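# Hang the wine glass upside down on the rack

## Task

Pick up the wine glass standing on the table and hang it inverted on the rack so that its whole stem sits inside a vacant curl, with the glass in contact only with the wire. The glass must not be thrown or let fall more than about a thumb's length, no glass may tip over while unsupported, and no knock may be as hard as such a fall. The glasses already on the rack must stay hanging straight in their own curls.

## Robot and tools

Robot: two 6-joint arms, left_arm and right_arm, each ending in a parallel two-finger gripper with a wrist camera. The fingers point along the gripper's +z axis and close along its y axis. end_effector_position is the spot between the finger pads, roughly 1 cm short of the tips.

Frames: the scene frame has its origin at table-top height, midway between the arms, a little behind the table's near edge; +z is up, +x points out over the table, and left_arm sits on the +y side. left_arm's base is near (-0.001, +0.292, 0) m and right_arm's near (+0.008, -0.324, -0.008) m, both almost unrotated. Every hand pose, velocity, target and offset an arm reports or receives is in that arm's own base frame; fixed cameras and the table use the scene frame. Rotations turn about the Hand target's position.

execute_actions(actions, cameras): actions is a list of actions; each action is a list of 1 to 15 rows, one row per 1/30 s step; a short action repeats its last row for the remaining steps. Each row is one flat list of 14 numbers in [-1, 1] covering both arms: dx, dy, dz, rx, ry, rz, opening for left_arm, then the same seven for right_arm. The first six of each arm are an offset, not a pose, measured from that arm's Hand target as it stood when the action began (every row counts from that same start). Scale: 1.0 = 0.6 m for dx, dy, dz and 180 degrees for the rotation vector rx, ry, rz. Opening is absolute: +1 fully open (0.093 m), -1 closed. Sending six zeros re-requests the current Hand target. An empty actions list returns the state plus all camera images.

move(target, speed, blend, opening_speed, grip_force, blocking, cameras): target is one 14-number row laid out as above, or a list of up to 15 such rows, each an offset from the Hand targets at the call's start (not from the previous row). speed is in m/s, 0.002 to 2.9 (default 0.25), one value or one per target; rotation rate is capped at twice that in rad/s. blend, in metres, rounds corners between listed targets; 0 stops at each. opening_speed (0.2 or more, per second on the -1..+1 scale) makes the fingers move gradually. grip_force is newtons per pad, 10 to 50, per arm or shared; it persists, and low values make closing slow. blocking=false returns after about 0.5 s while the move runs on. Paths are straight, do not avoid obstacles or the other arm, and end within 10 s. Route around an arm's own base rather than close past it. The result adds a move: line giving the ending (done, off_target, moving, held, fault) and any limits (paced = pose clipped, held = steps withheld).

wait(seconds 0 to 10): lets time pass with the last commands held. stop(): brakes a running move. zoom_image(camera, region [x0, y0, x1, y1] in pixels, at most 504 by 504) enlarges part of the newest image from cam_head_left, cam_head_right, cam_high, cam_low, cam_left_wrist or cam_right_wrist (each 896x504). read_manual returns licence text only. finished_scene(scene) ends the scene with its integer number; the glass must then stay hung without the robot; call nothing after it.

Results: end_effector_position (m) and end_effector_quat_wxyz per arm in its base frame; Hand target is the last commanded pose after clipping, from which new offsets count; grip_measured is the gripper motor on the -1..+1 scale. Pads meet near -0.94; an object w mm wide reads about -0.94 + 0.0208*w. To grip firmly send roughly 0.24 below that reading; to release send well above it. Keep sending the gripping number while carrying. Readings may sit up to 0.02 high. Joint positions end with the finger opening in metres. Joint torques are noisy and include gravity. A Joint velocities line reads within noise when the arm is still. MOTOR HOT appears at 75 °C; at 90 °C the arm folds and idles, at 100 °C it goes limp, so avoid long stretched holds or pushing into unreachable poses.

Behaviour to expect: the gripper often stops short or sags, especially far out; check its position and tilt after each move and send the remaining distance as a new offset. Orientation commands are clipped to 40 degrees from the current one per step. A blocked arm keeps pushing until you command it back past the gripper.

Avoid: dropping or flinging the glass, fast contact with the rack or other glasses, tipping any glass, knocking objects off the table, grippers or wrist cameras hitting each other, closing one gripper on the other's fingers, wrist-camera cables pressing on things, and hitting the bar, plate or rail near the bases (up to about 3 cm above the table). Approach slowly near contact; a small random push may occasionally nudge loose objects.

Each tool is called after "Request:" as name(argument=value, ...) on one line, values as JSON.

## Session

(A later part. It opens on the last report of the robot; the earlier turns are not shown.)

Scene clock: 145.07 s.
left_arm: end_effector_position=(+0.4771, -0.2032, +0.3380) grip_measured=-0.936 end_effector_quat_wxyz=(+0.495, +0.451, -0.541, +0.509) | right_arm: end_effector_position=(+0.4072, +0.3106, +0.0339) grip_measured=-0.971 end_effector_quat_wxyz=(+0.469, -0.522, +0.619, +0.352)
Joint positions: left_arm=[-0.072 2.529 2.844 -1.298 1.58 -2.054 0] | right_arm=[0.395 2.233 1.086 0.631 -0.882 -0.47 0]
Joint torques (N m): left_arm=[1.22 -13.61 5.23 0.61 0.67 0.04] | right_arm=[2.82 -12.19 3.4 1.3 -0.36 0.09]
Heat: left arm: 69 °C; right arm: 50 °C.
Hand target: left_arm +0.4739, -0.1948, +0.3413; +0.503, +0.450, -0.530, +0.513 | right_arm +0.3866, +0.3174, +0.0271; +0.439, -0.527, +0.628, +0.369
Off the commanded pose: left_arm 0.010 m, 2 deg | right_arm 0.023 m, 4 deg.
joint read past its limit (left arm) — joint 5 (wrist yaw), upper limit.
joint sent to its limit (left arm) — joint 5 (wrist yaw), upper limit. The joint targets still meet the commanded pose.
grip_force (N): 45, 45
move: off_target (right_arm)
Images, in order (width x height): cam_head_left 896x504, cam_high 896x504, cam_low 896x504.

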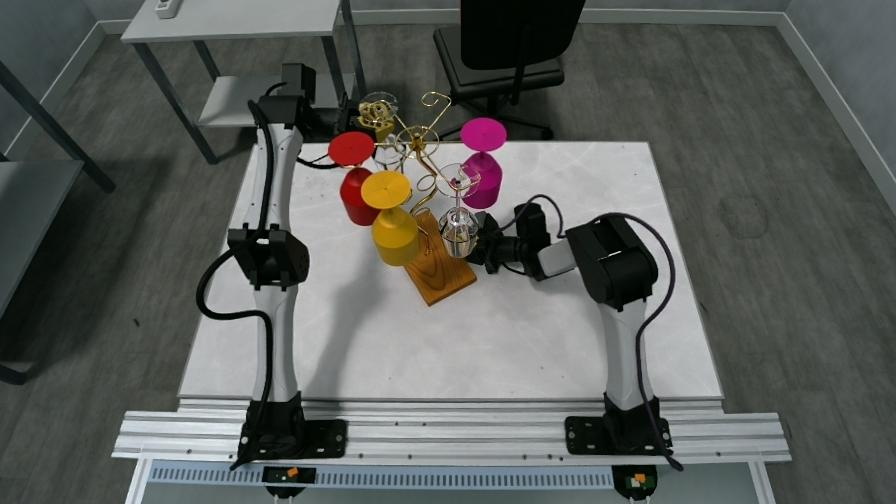

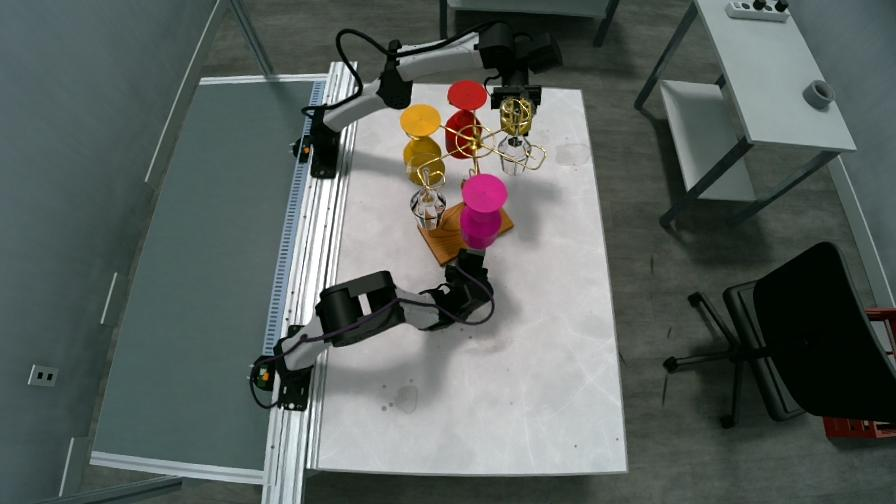

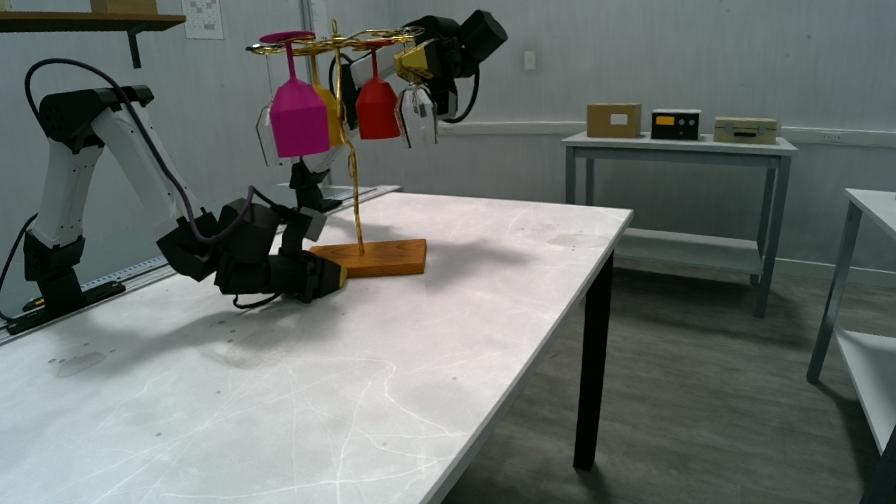

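Request:
zoom_image(camera="cam_high", region=[490, 85, 550, 145])

Request:
zoom_image(camera="cam_head_left", region=[340, 80, 420, 160])

Scaled by 8.400 from the camera's 896x504 image, which has a finer 1280x720 frame.

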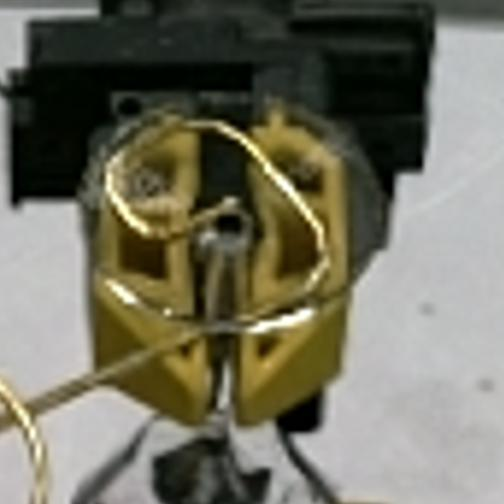

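Scaled by 6.300 from the camera's 896x504 image, which has a finer 1280x720 frame.

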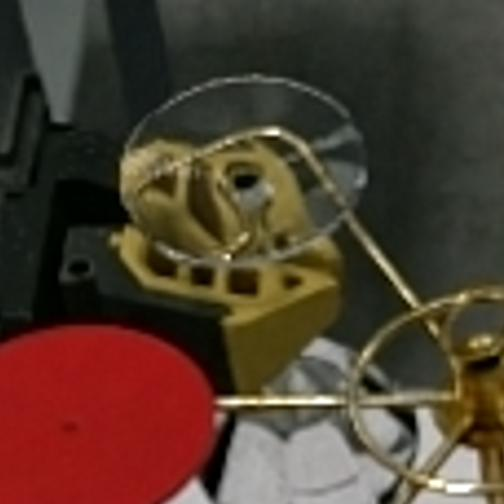

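Request:
move(target=[0.0,0.016,0,0,0,0.003,-1,-0.014,0.018,0,0,0,0,-1], speed=0.03, cameras=["cam_high","cam_low","cam_head_left"])

Request:
zoom_image(camera="cam_high", region=[490, 85, 550, 145])

Request:
zoom_image(camera="cam_head_left", region=[330, 80, 410, 160])

Request:
zoom_image(camera="cam_low", region=[350, 10, 450, 110])

Scene clock: 152.23 s.
left_arm: end_effector_position=(+0.4767, -0.1944, +0.3380) grip_measured=-0.936 end_effector_quat_wxyz=(+0.490, +0.456, -0.537, +0.514) | right_arm: end_effector_position=(+0.3973, +0.3230, +0.0334) grip_measured=-0.971 end_effector_quat_wxyz=(+0.468, -0.524, +0.618, +0.353)
Joint positions: left_arm=[-0.054 2.524 2.844 -1.348 1.58 -2.007 0] | right_arm=[0.432 2.228 1.067 0.665 -0.854 -0.444 0]
Joint torques (N m): left_arm=[1.39 -13.52 5.26 0.62 0.72 0.03] | right_arm=[2.59 -12.16 3.38 1.34 -0.34 0.11]
Heat: left arm: 69 °C; right arm: 50 °C.
Hand target: left_arm +0.4739, -0.1852, +0.3413; +0.501, +0.452, -0.528, +0.516 | right_arm +0.3782, +0.3282, +0.0270; +0.439, -0.527, +0.628, +0.369
Off the commanded pose: left_arm 0.010 m, 2 deg | right_arm 0.021 m, 4 deg.
joint read past its limit (left arm) — joint 5 (wrist yaw), upper limit.
joint sent to its limit (left arm) — joint 5 (wrist yaw), upper limit. The joint targets still meet the commanded pose.
grip_force (N): 45, 45
move: off_target (right_arm)
Images, in order (width x height): cam_head_left 896x504, cam_high 896x504, cam_low 896x504.

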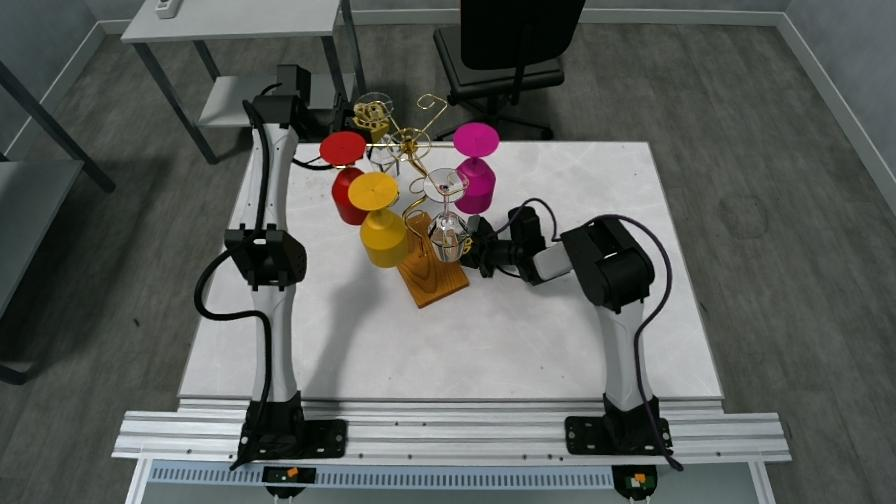

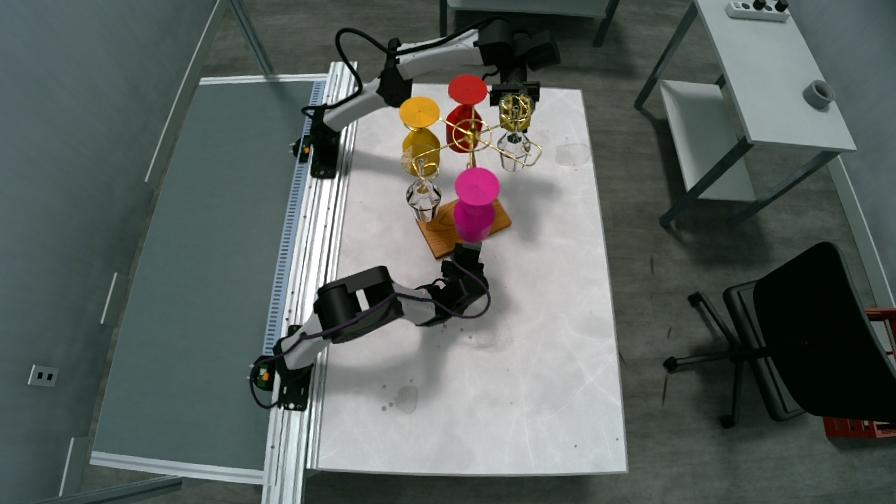

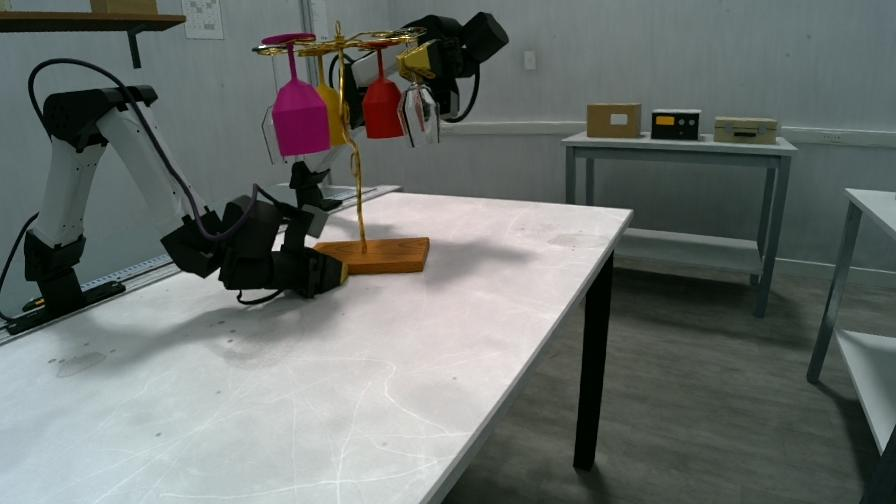

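Scaled by 8.400 from the camera's 896x504 image, which has a finer 1280x720 frame.

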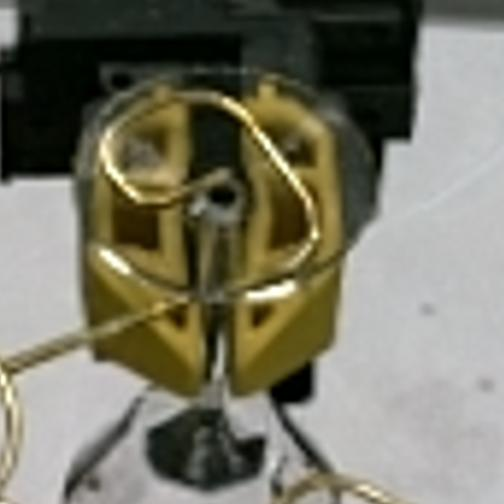

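Scaled by 6.300 from the camera's 896x504 image, which has a finer 1280x720 frame.

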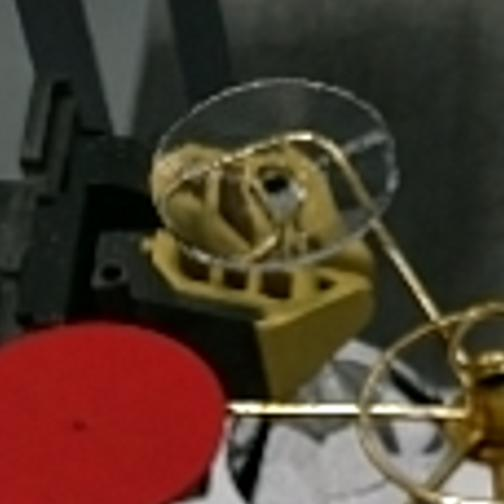

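Scaled by 5.040 from the camera's 896x504 image, which has a finer 1280x720 frame.

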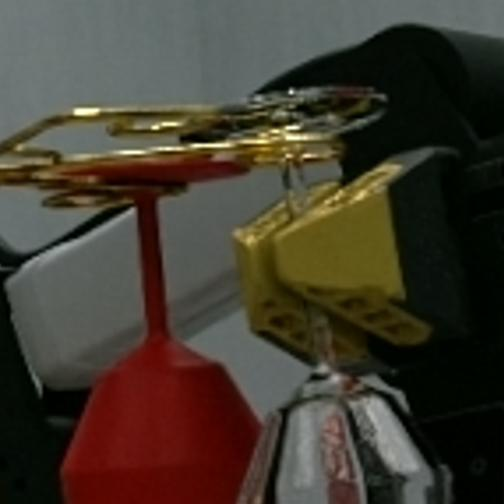

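Request:
move(target=[0.008,0.013,0.0,0,0,0.003,-1,-0.014,0.018,0,0,0,0,-1], speed=0.03, cameras=["cam_high","cam_low","cam_head_left"])

Request:
zoom_image(camera="cam_high", region=[490, 75, 550, 135])

Request:
zoom_image(camera="cam_head_left", region=[330, 80, 410, 160])

Request:
zoom_image(camera="cam_low", region=[370, 10, 450, 90])

Scene clock: 153.37 s.
left_arm: end_effector_position=(+0.4793, -0.1876, +0.3379) grip_measured=-0.936 end_effector_quat_wxyz=(+0.486, +0.460, -0.534, +0.517) | right_arm: end_effector_position=(+0.3878, +0.3354, +0.0331) grip_measured=-0.971 end_effector_quat_wxyz=(+0.467, -0.525, +0.617, +0.354)
Joint positions: left_arm=[-0.04 2.524 2.844 -1.35 1.58 -2.005 0] | right_arm=[0.469 2.225 1.05 0.695 -0.825 -0.422 0]
Joint torques (N m): left_arm=[1.63 -13.14 5.98 0.74 0.71 -0.14] | right_arm=[2.33 -12.18 3.33 1.39 -0.32 0.17]
Heat: left arm: 70 °C; right arm: 50 °C.
Hand target: left_arm +0.4787, -0.1773, +0.3413; +0.498, +0.455, -0.526, +0.518 | right_arm +0.3698, +0.3390, +0.0272; +0.439, -0.527, +0.628, +0.369
Off the commanded pose: left_arm 0.011 m, 2 deg | right_arm 0.019 m, 4 deg.
joint read past its limit (left arm) — joint 5 (wrist yaw), upper limit.
joint sent to its limit (left arm) — joint 5 (wrist yaw), upper limit. The joint targets still meet the commanded pose.
grip_force (N): 45, 45
move: off_target (left_arm, right_arm)
Images, in order (width x height): cam_head_left 896x504, cam_high 896x504, cam_low 896x504.

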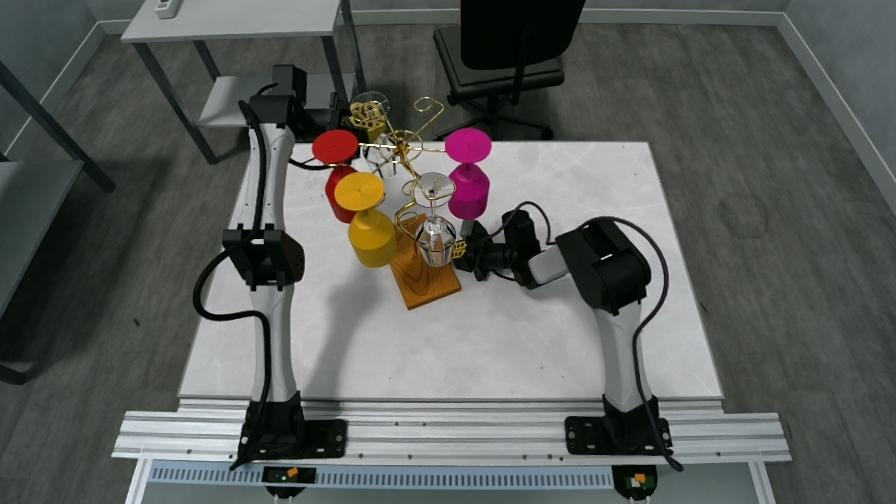

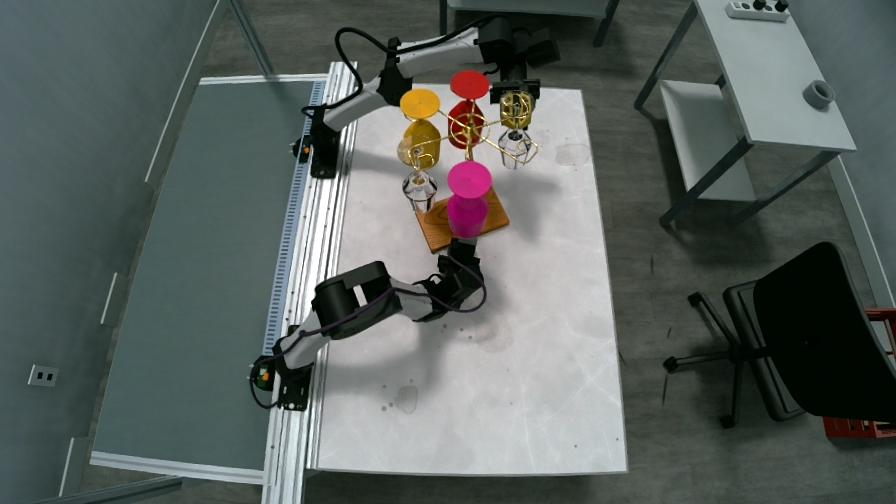

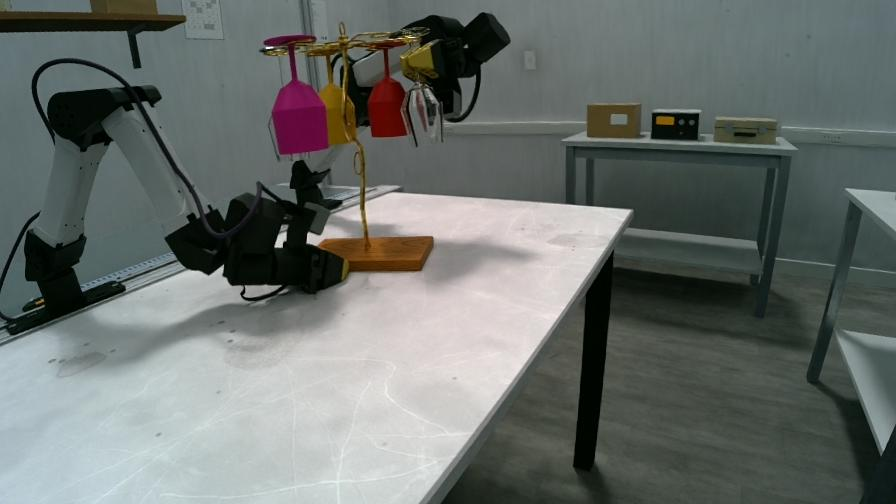

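Scaled by 8.400 from the camera's 896x504 image, which has a finer 1280x720 frame.

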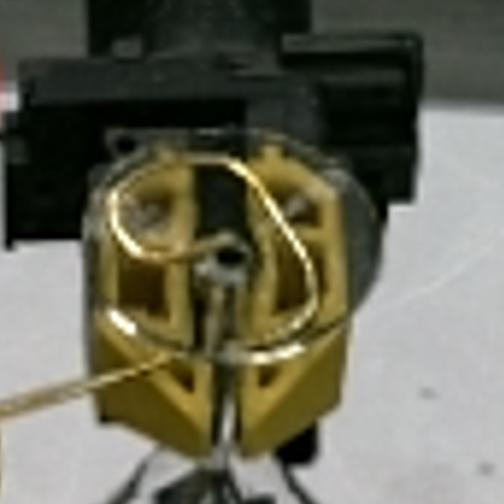

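Scaled by 6.300 from the camera's 896x504 image, which has a finer 1280x720 frame.

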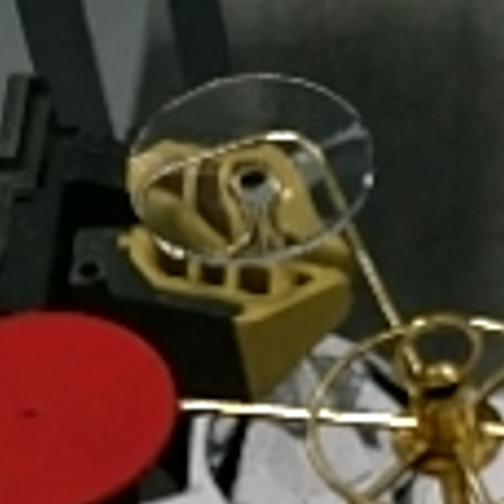

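Scaled by 6.300 from the camera's 896x504 image, which has a finer 1280x720 frame.

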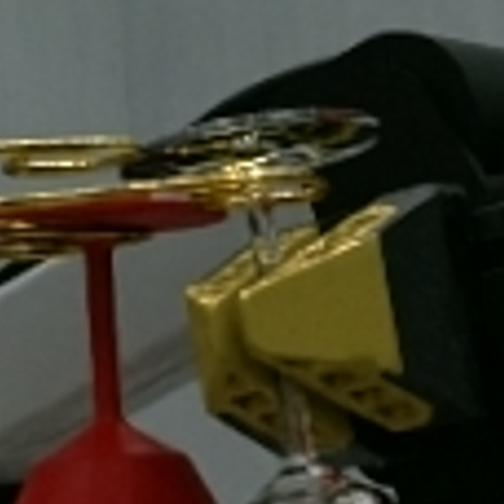

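Request:
move(target=[0.005,0.013,0,0,0,0,-1,-0.014,0.018,0,0,0,0,-1], speed=0.03, cameras=["cam_high","cam_head_left","cam_low"])

Scene clock: 154.80 s.
left_arm: end_effector_position=(+0.4814, -0.1820, +0.3379) grip_measured=-0.936 end_effector_quat_wxyz=(+0.484, +0.463, -0.531, +0.519) | right_arm: end_effector_position=(+0.3791, +0.3462, +0.0326) grip_measured=-0.971 end_effector_quat_wxyz=(+0.466, -0.525, +0.618, +0.355)
Joint positions: left_arm=[-0.028 2.524 2.844 -1.35 1.58 -2.008 0] | right_arm=[0.504 2.223 1.036 0.721 -0.795 -0.397 0]
Joint torques (N m): left_arm=[2.03 -13.11 6 0.76 0.7 -0.15] | right_arm=[2.4 -12.08 3.37 1.47 -0.32 0.15]
Heat: left arm: 70 °C; right arm: 50 °C.
Hand target: left_arm +0.4817, -0.1695, +0.3413; +0.498, +0.455, -0.526, +0.518 | right_arm +0.3614, +0.3498, +0.0271; +0.439, -0.527, +0.628, +0.369
Off the commanded pose: left_arm 0.013 m, 2 deg | right_arm 0.019 m, 4 deg.
joint read past its limit (left arm) — joint 5 (wrist yaw), upper limit.
joint sent to its limit (left arm) — joint 5 (wrist yaw), upper limit. The joint targets are off in orientation, not in position.
grip_force (N): 45, 45
move: off_target (left_arm, right_arm)
Images, in order (width x height): cam_head_left 896x504, cam_high 896x504, cam_low 896x504.

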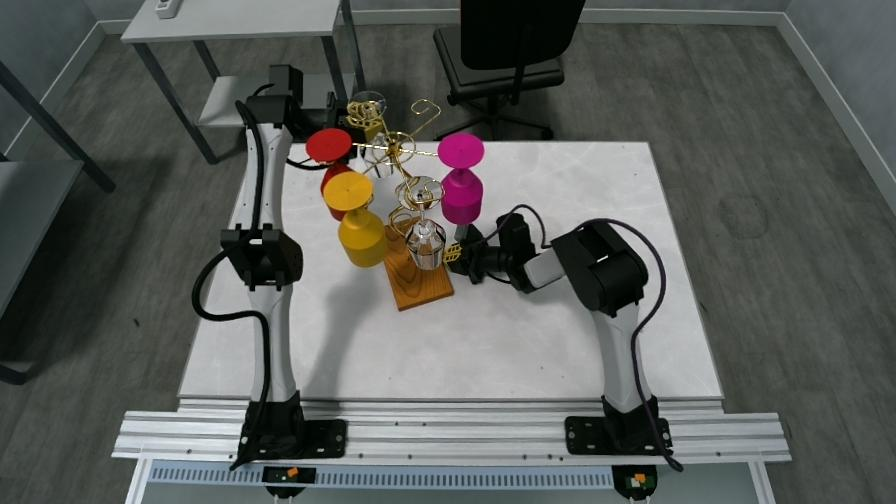

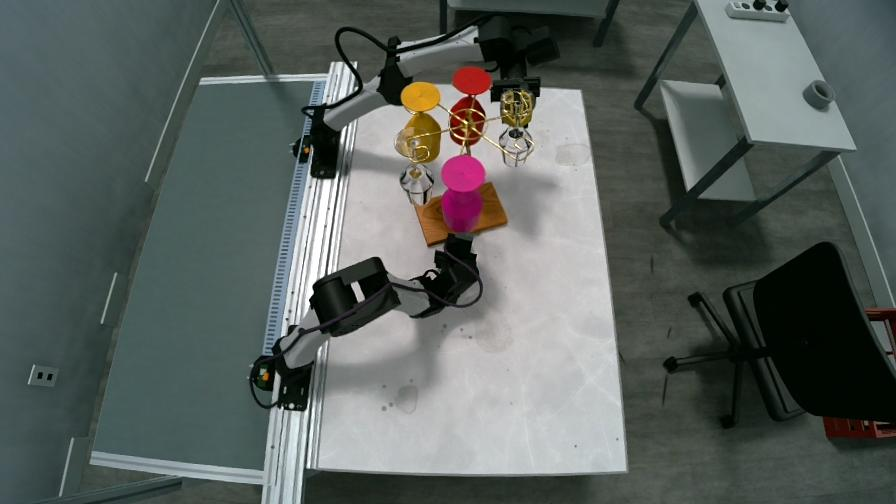

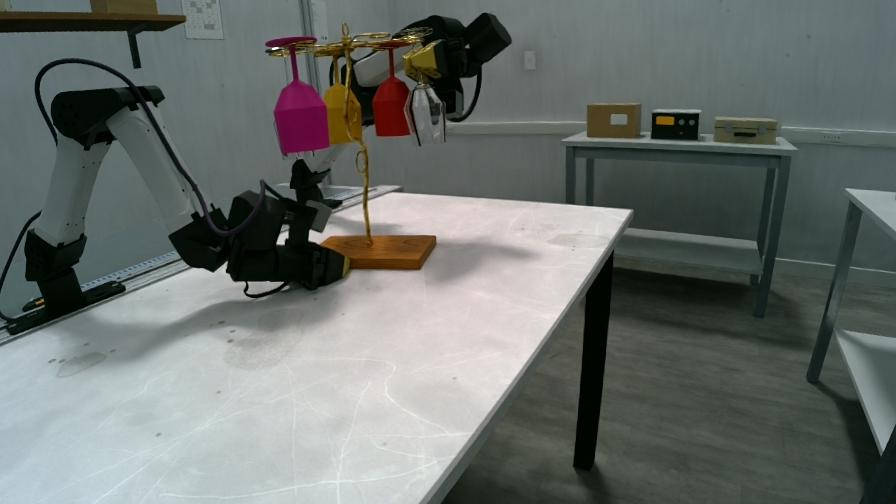

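Request:
zoom_image(camera="cam_high", region=[490, 75, 550, 135])

Request:
zoom_image(camera="cam_head_left", region=[330, 80, 410, 160])

Request:
zoom_image(camera="cam_low", region=[370, 10, 460, 100])

Scaled by 8.400 from the camera's 896x504 image, which has a finer 1280x720 frame.

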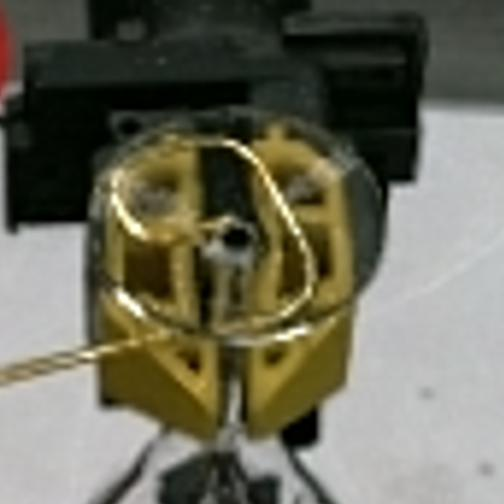

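Scaled by 6.300 from the camera's 896x504 image, which has a finer 1280x720 frame.

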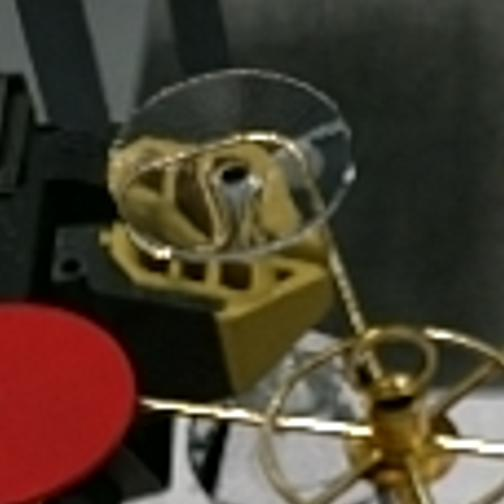

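Scaled by 5.600 from the camera's 896x504 image, which has a finer 1280x720 frame.

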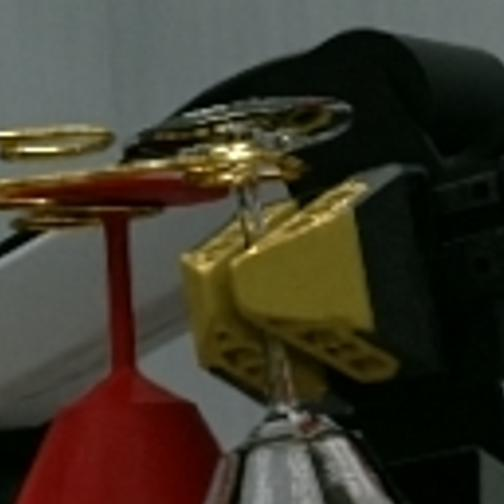

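Request:
move(target=[0.009,0.015,0,0,0,0,-1,-0.014,0.018,0,0,0,0,-1], speed=0.03, cameras=["cam_high","cam_head_left","cam_low"])

Request:
zoom_image(camera="cam_high", region=[490, 75, 550, 135])

Request:
zoom_image(camera="cam_head_left", region=[330, 80, 410, 160])

Request:
zoom_image(camera="cam_low", region=[370, 10, 460, 100])

Scene clock: 156.53 s.
left_arm: end_effector_position=(+0.4841, -0.1748, +0.3380) grip_measured=-0.936 end_effector_quat_wxyz=(+0.483, +0.470, -0.525, +0.520) | right_arm: end_effector_position=(+0.3722, +0.3555, +0.0325) grip_measured=-0.971 end_effector_quat_wxyz=(+0.467, -0.522, +0.619, +0.355)
Joint positions: left_arm=[-0.013 2.524 2.844 -1.35 1.58 -2.018 0] | right_arm=[0.534 2.223 1.024 0.752 -0.766 -0.37 0]
Joint torques (N m): left_arm=[2.44 -12.63 6.58 0.92 0.71 -0.19] | right_arm=[2.85 -12.19 3.49 1.44 -0.28 0.12]
Heat: left arm: 71 °C; right arm: 51 °C.
Hand target: left_arm +0.4871, -0.1606, +0.3413; +0.498, +0.454, -0.526, +0.518 | right_arm +0.3531, +0.3605, +0.0271; +0.439, -0.527, +0.628, +0.369
Off the commanded pose: left_arm 0.015 m, 3 deg | right_arm 0.021 m, 4 deg.
joint read past its limit (left arm) — joint 5 (wrist yaw), upper limit.
joint sent to its limit (left arm) — joint 5 (wrist yaw), upper limit. The joint targets are off in orientation, not in position.
grip_force (N): 45, 45
move: off_target (left_arm, right_arm)
Images, in order (width x height): cam_head_left 896x504, cam_high 896x504, cam_low 896x504.

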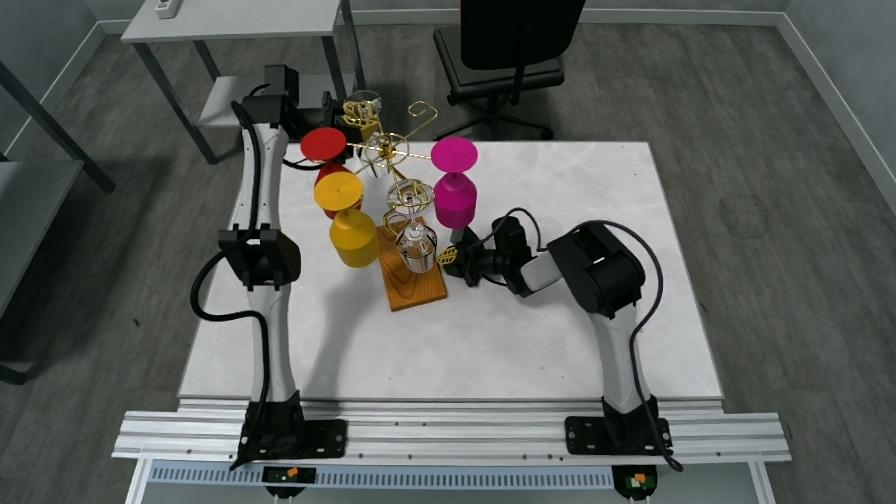

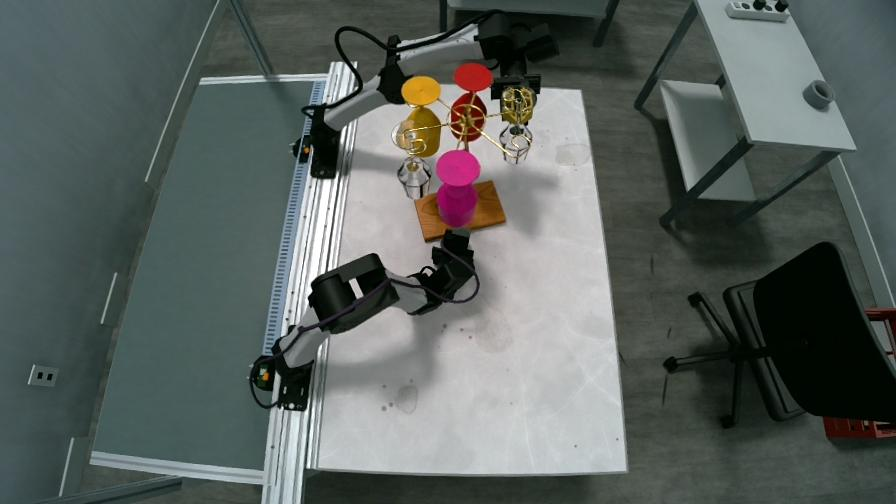

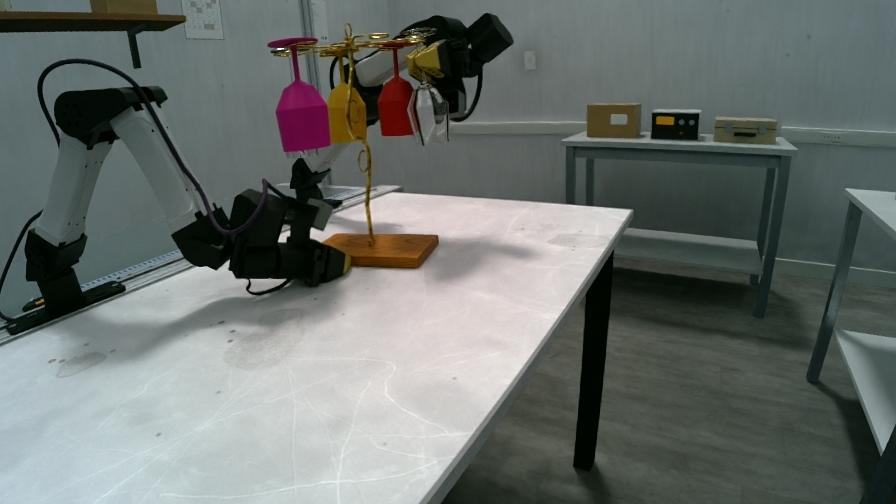

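Scaled by 8.400 from the camera's 896x504 image, which has a finer 1280x720 frame.

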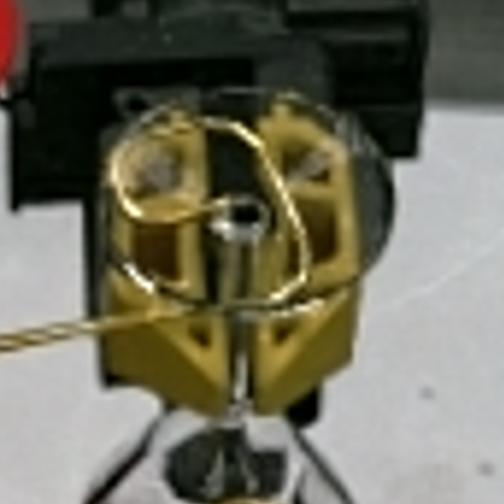

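Scaled by 6.300 from the camera's 896x504 image, which has a finer 1280x720 frame.

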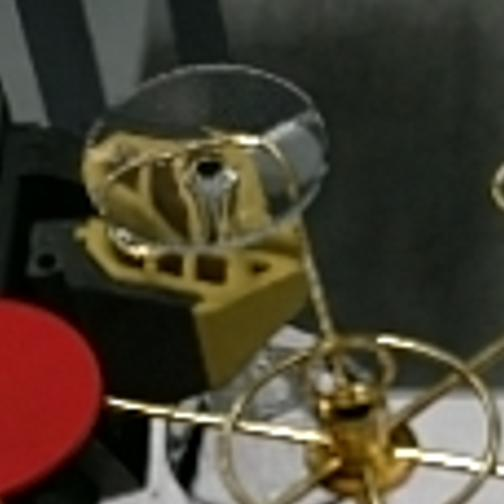

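Scaled by 5.600 from the camera's 896x504 image, which has a finer 1280x720 frame.

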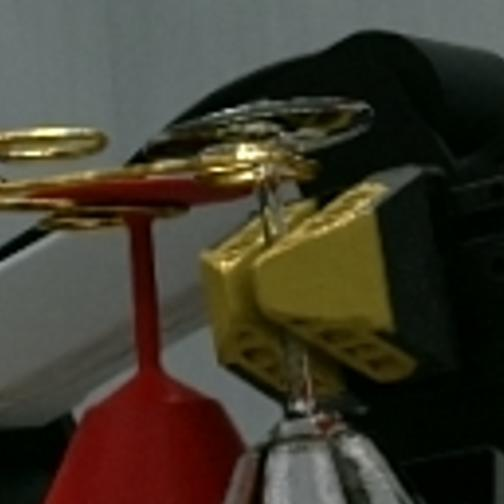

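Request:
move(target=[0.003,0,0,0,0.035,0,-1,0,0,0,0,0,0,-1], speed=0.03, cameras=["cam_high","cam_low"])

Request:
zoom_image(camera="cam_high", region=[490, 75, 550, 135])

Request:
zoom_image(camera="cam_low", region=[370, 10, 460, 100])

Scene clock: 159.10 s.
left_arm: end_effector_position=(+0.4867, -0.1676, +0.3378) grip_measured=-0.936 end_effector_quat_wxyz=(+0.495, +0.491, -0.506, +0.508) | right_arm: end_effector_position=(+0.3715, +0.3566, +0.0325) grip_measured=-0.971 end_effector_quat_wxyz=(+0.467, -0.522, +0.619, +0.355)
Joint positions: left_arm=[0.002 2.524 2.844 -1.35 1.579 -2.082 0] | right_arm=[0.537 2.222 1.023 0.752 -0.761 -0.37 0]
Joint torques (N m): left_arm=[1.09 -11.64 8.54 0.82 0.7 -0.29] | right_arm=[2.48 -12.16 3.49 1.44 -0.32 0.13]
Heat: left arm: 72 °C; right arm: 52 °C.
Hand target: left_arm +0.4889, -0.1606, +0.3413; +0.527, +0.482, -0.498, +0.492 | right_arm +0.3529, +0.3606, +0.0270; +0.439, -0.527, +0.628, +0.369
Off the commanded pose: left_arm 0.008 m, 4 deg | right_arm 0.020 m, 4 deg.
elbow stopped short (left arm): the move would have taken joint 3 (elbow) straighter than the controller allows.
joint read past its limit (left arm) — joint 5 (wrist yaw), upper limit.
joint sent to its limit (left arm) — joint 5 (wrist yaw), upper limit; joint 6 (wrist roll), lower limit. The joint targets are off in orientation, not in position.
grip_force (N): 45, 45
move: off_target (left_arm, right_arm)
Images, in order (width x height): cam_high 896x504, cam_low 896x504.

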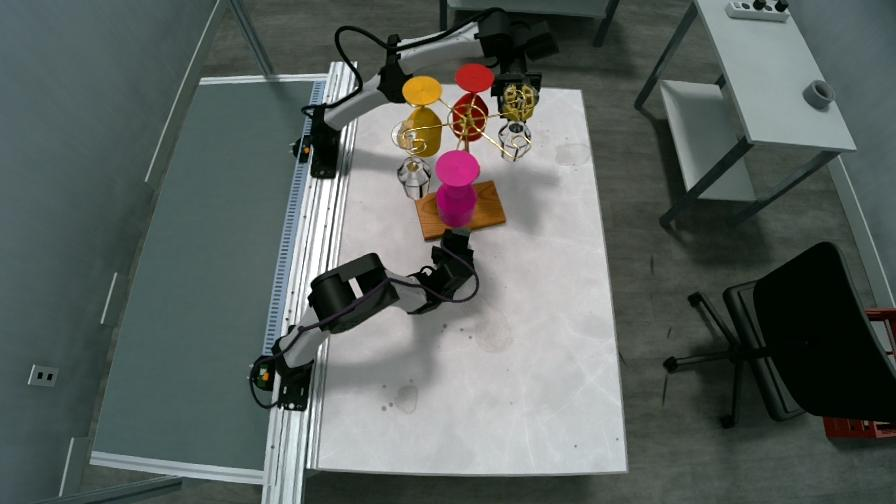

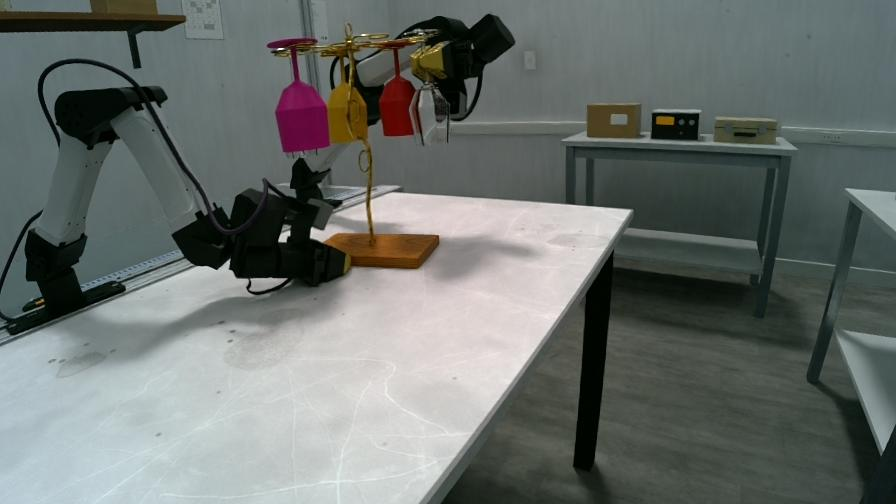

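Scaled by 8.400 from the camera's 896x504 image, which has a finer 1280x720 frame.

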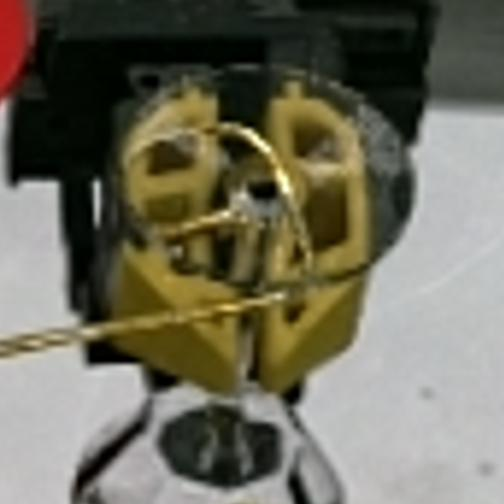

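Scaled by 5.600 from the camera's 896x504 image, which has a finer 1280x720 frame.

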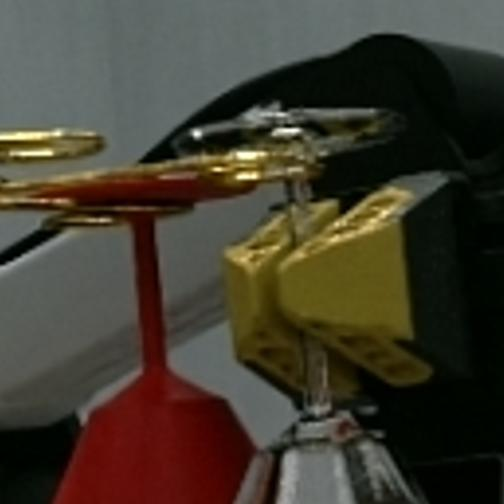

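Request:
move(target=[[0.002,-0.016,0,0,0,0,-1,0,0,0,0,0,0,-1],[0.002,-0.016,-0.008,0,0,0,-1,0,0,0,0,0,0,-1]], speed=0.03, cameras=["cam_high","cam_low","cam_head_left"])

Request:
zoom_image(camera="cam_high", region=[490, 75, 550, 135])

Request:
zoom_image(camera="cam_low", region=[370, 10, 460, 100])

Request:
zoom_image(camera="cam_head_left", region=[330, 80, 410, 160])

Scene clock: 162.80 s.
left_arm: end_effector_position=(+0.4878, -0.1679, +0.3377) grip_measured=-0.936 end_effector_quat_wxyz=(+0.491, +0.488, -0.509, +0.511) | right_arm: end_effector_position=(+0.3714, +0.3568, +0.0325) grip_measured=-0.971 end_effector_quat_wxyz=(+0.467, -0.522, +0.619, +0.355)
Joint positions: left_arm=[0.001 2.525 2.844 -1.336 1.576 -2.083 0] | right_arm=[0.538 2.222 1.023 0.752 -0.761 -0.37 0]
Joint torques (N m): left_arm=[-0.69 -10.65 8.55 0.94 0.74 -0.26] | right_arm=[2.48 -12.07 3.47 1.42 -0.33 0.13]
Heat: left arm: 72 °C; right arm: 53 °C.
Hand target: left_arm +0.4901, -0.1701, +0.3365; +0.527, +0.482, -0.498, +0.492 | right_arm +0.3529, +0.3606, +0.0270; +0.439, -0.527, +0.628, +0.369
Off the commanded pose: left_arm 0.003 m, 5 deg | right_arm 0.020 m, 4 deg.
elbow stopped short (left arm): the move would have taken joint 3 (elbow) straighter than the controller allows.
joint sent to its limit (left arm) — joint 5 (wrist yaw), upper limit; joint 6 (wrist roll), lower limit. The joint targets are off in orientation, not in position.
grip_force (N): 45, 45
move: off_target (left_arm, right_arm)
Images, in order (width x height): cam_head_left 896x504, cam_high 896x504, cam_low 896x504.

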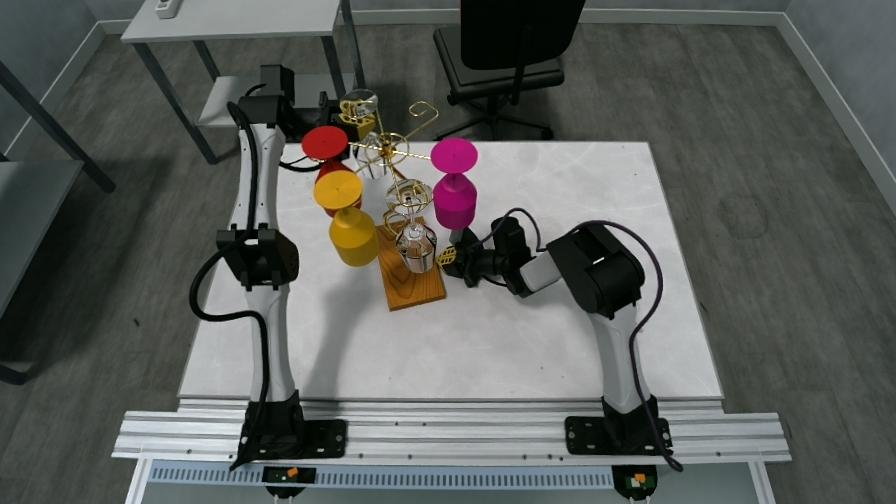

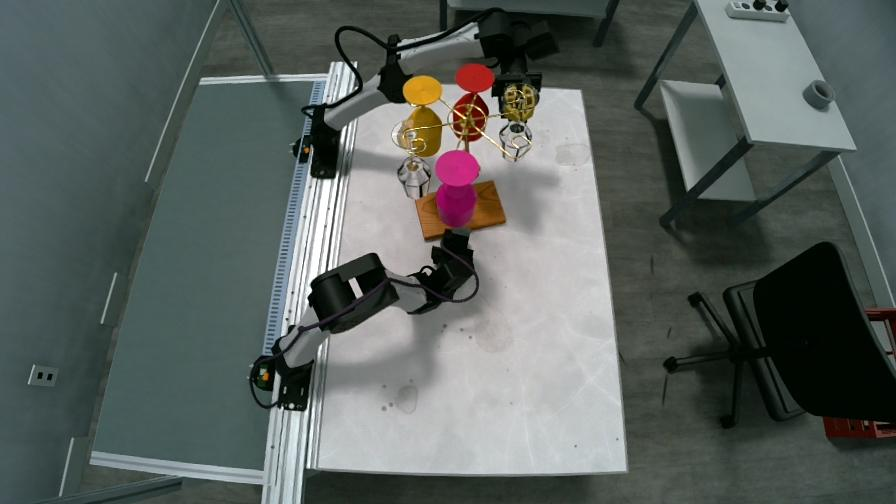

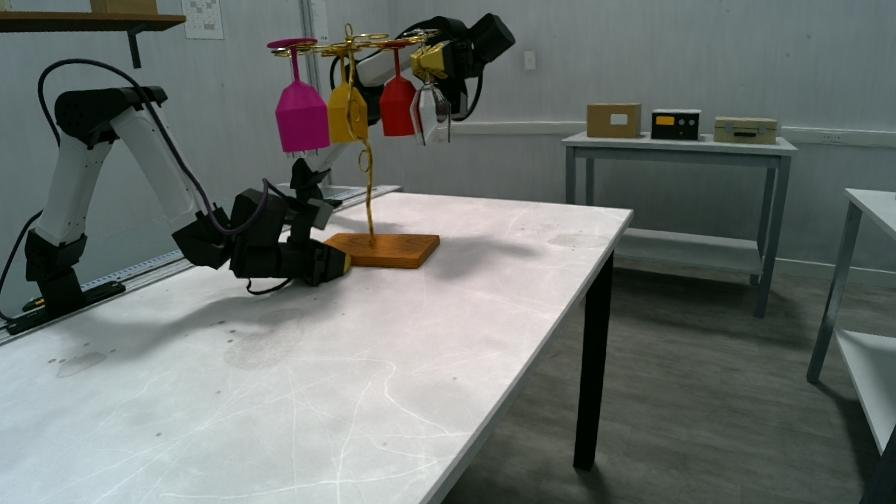

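Scaled by 8.400 from the camera's 896x504 image, which has a finer 1280x720 frame.

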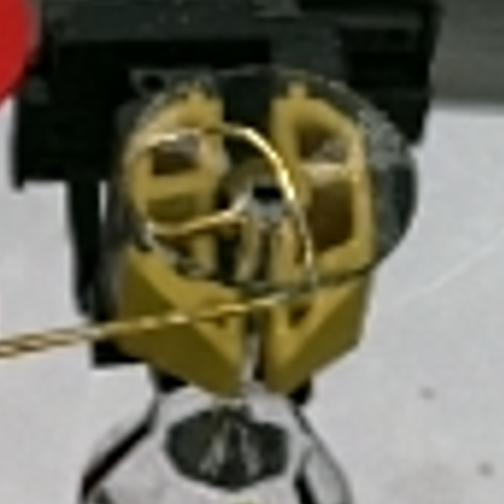

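Scaled by 5.600 from the camera's 896x504 image, which has a finer 1280x720 frame.

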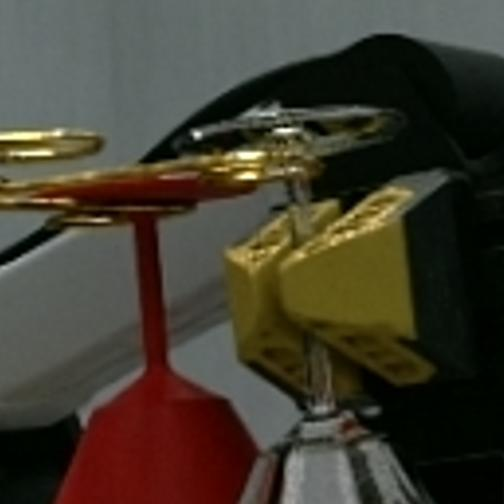

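Scaled by 6.300 from the camera's 896x504 image, which has a finer 1280x720 frame.

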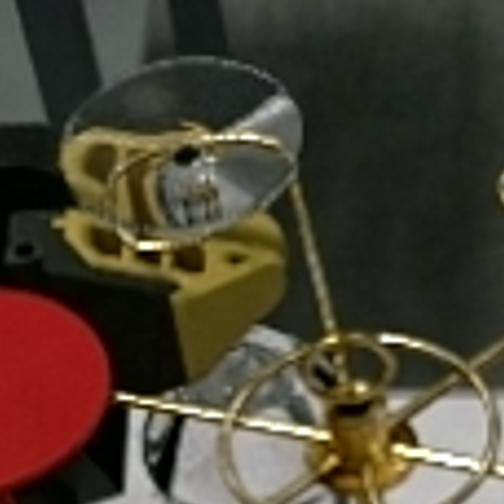

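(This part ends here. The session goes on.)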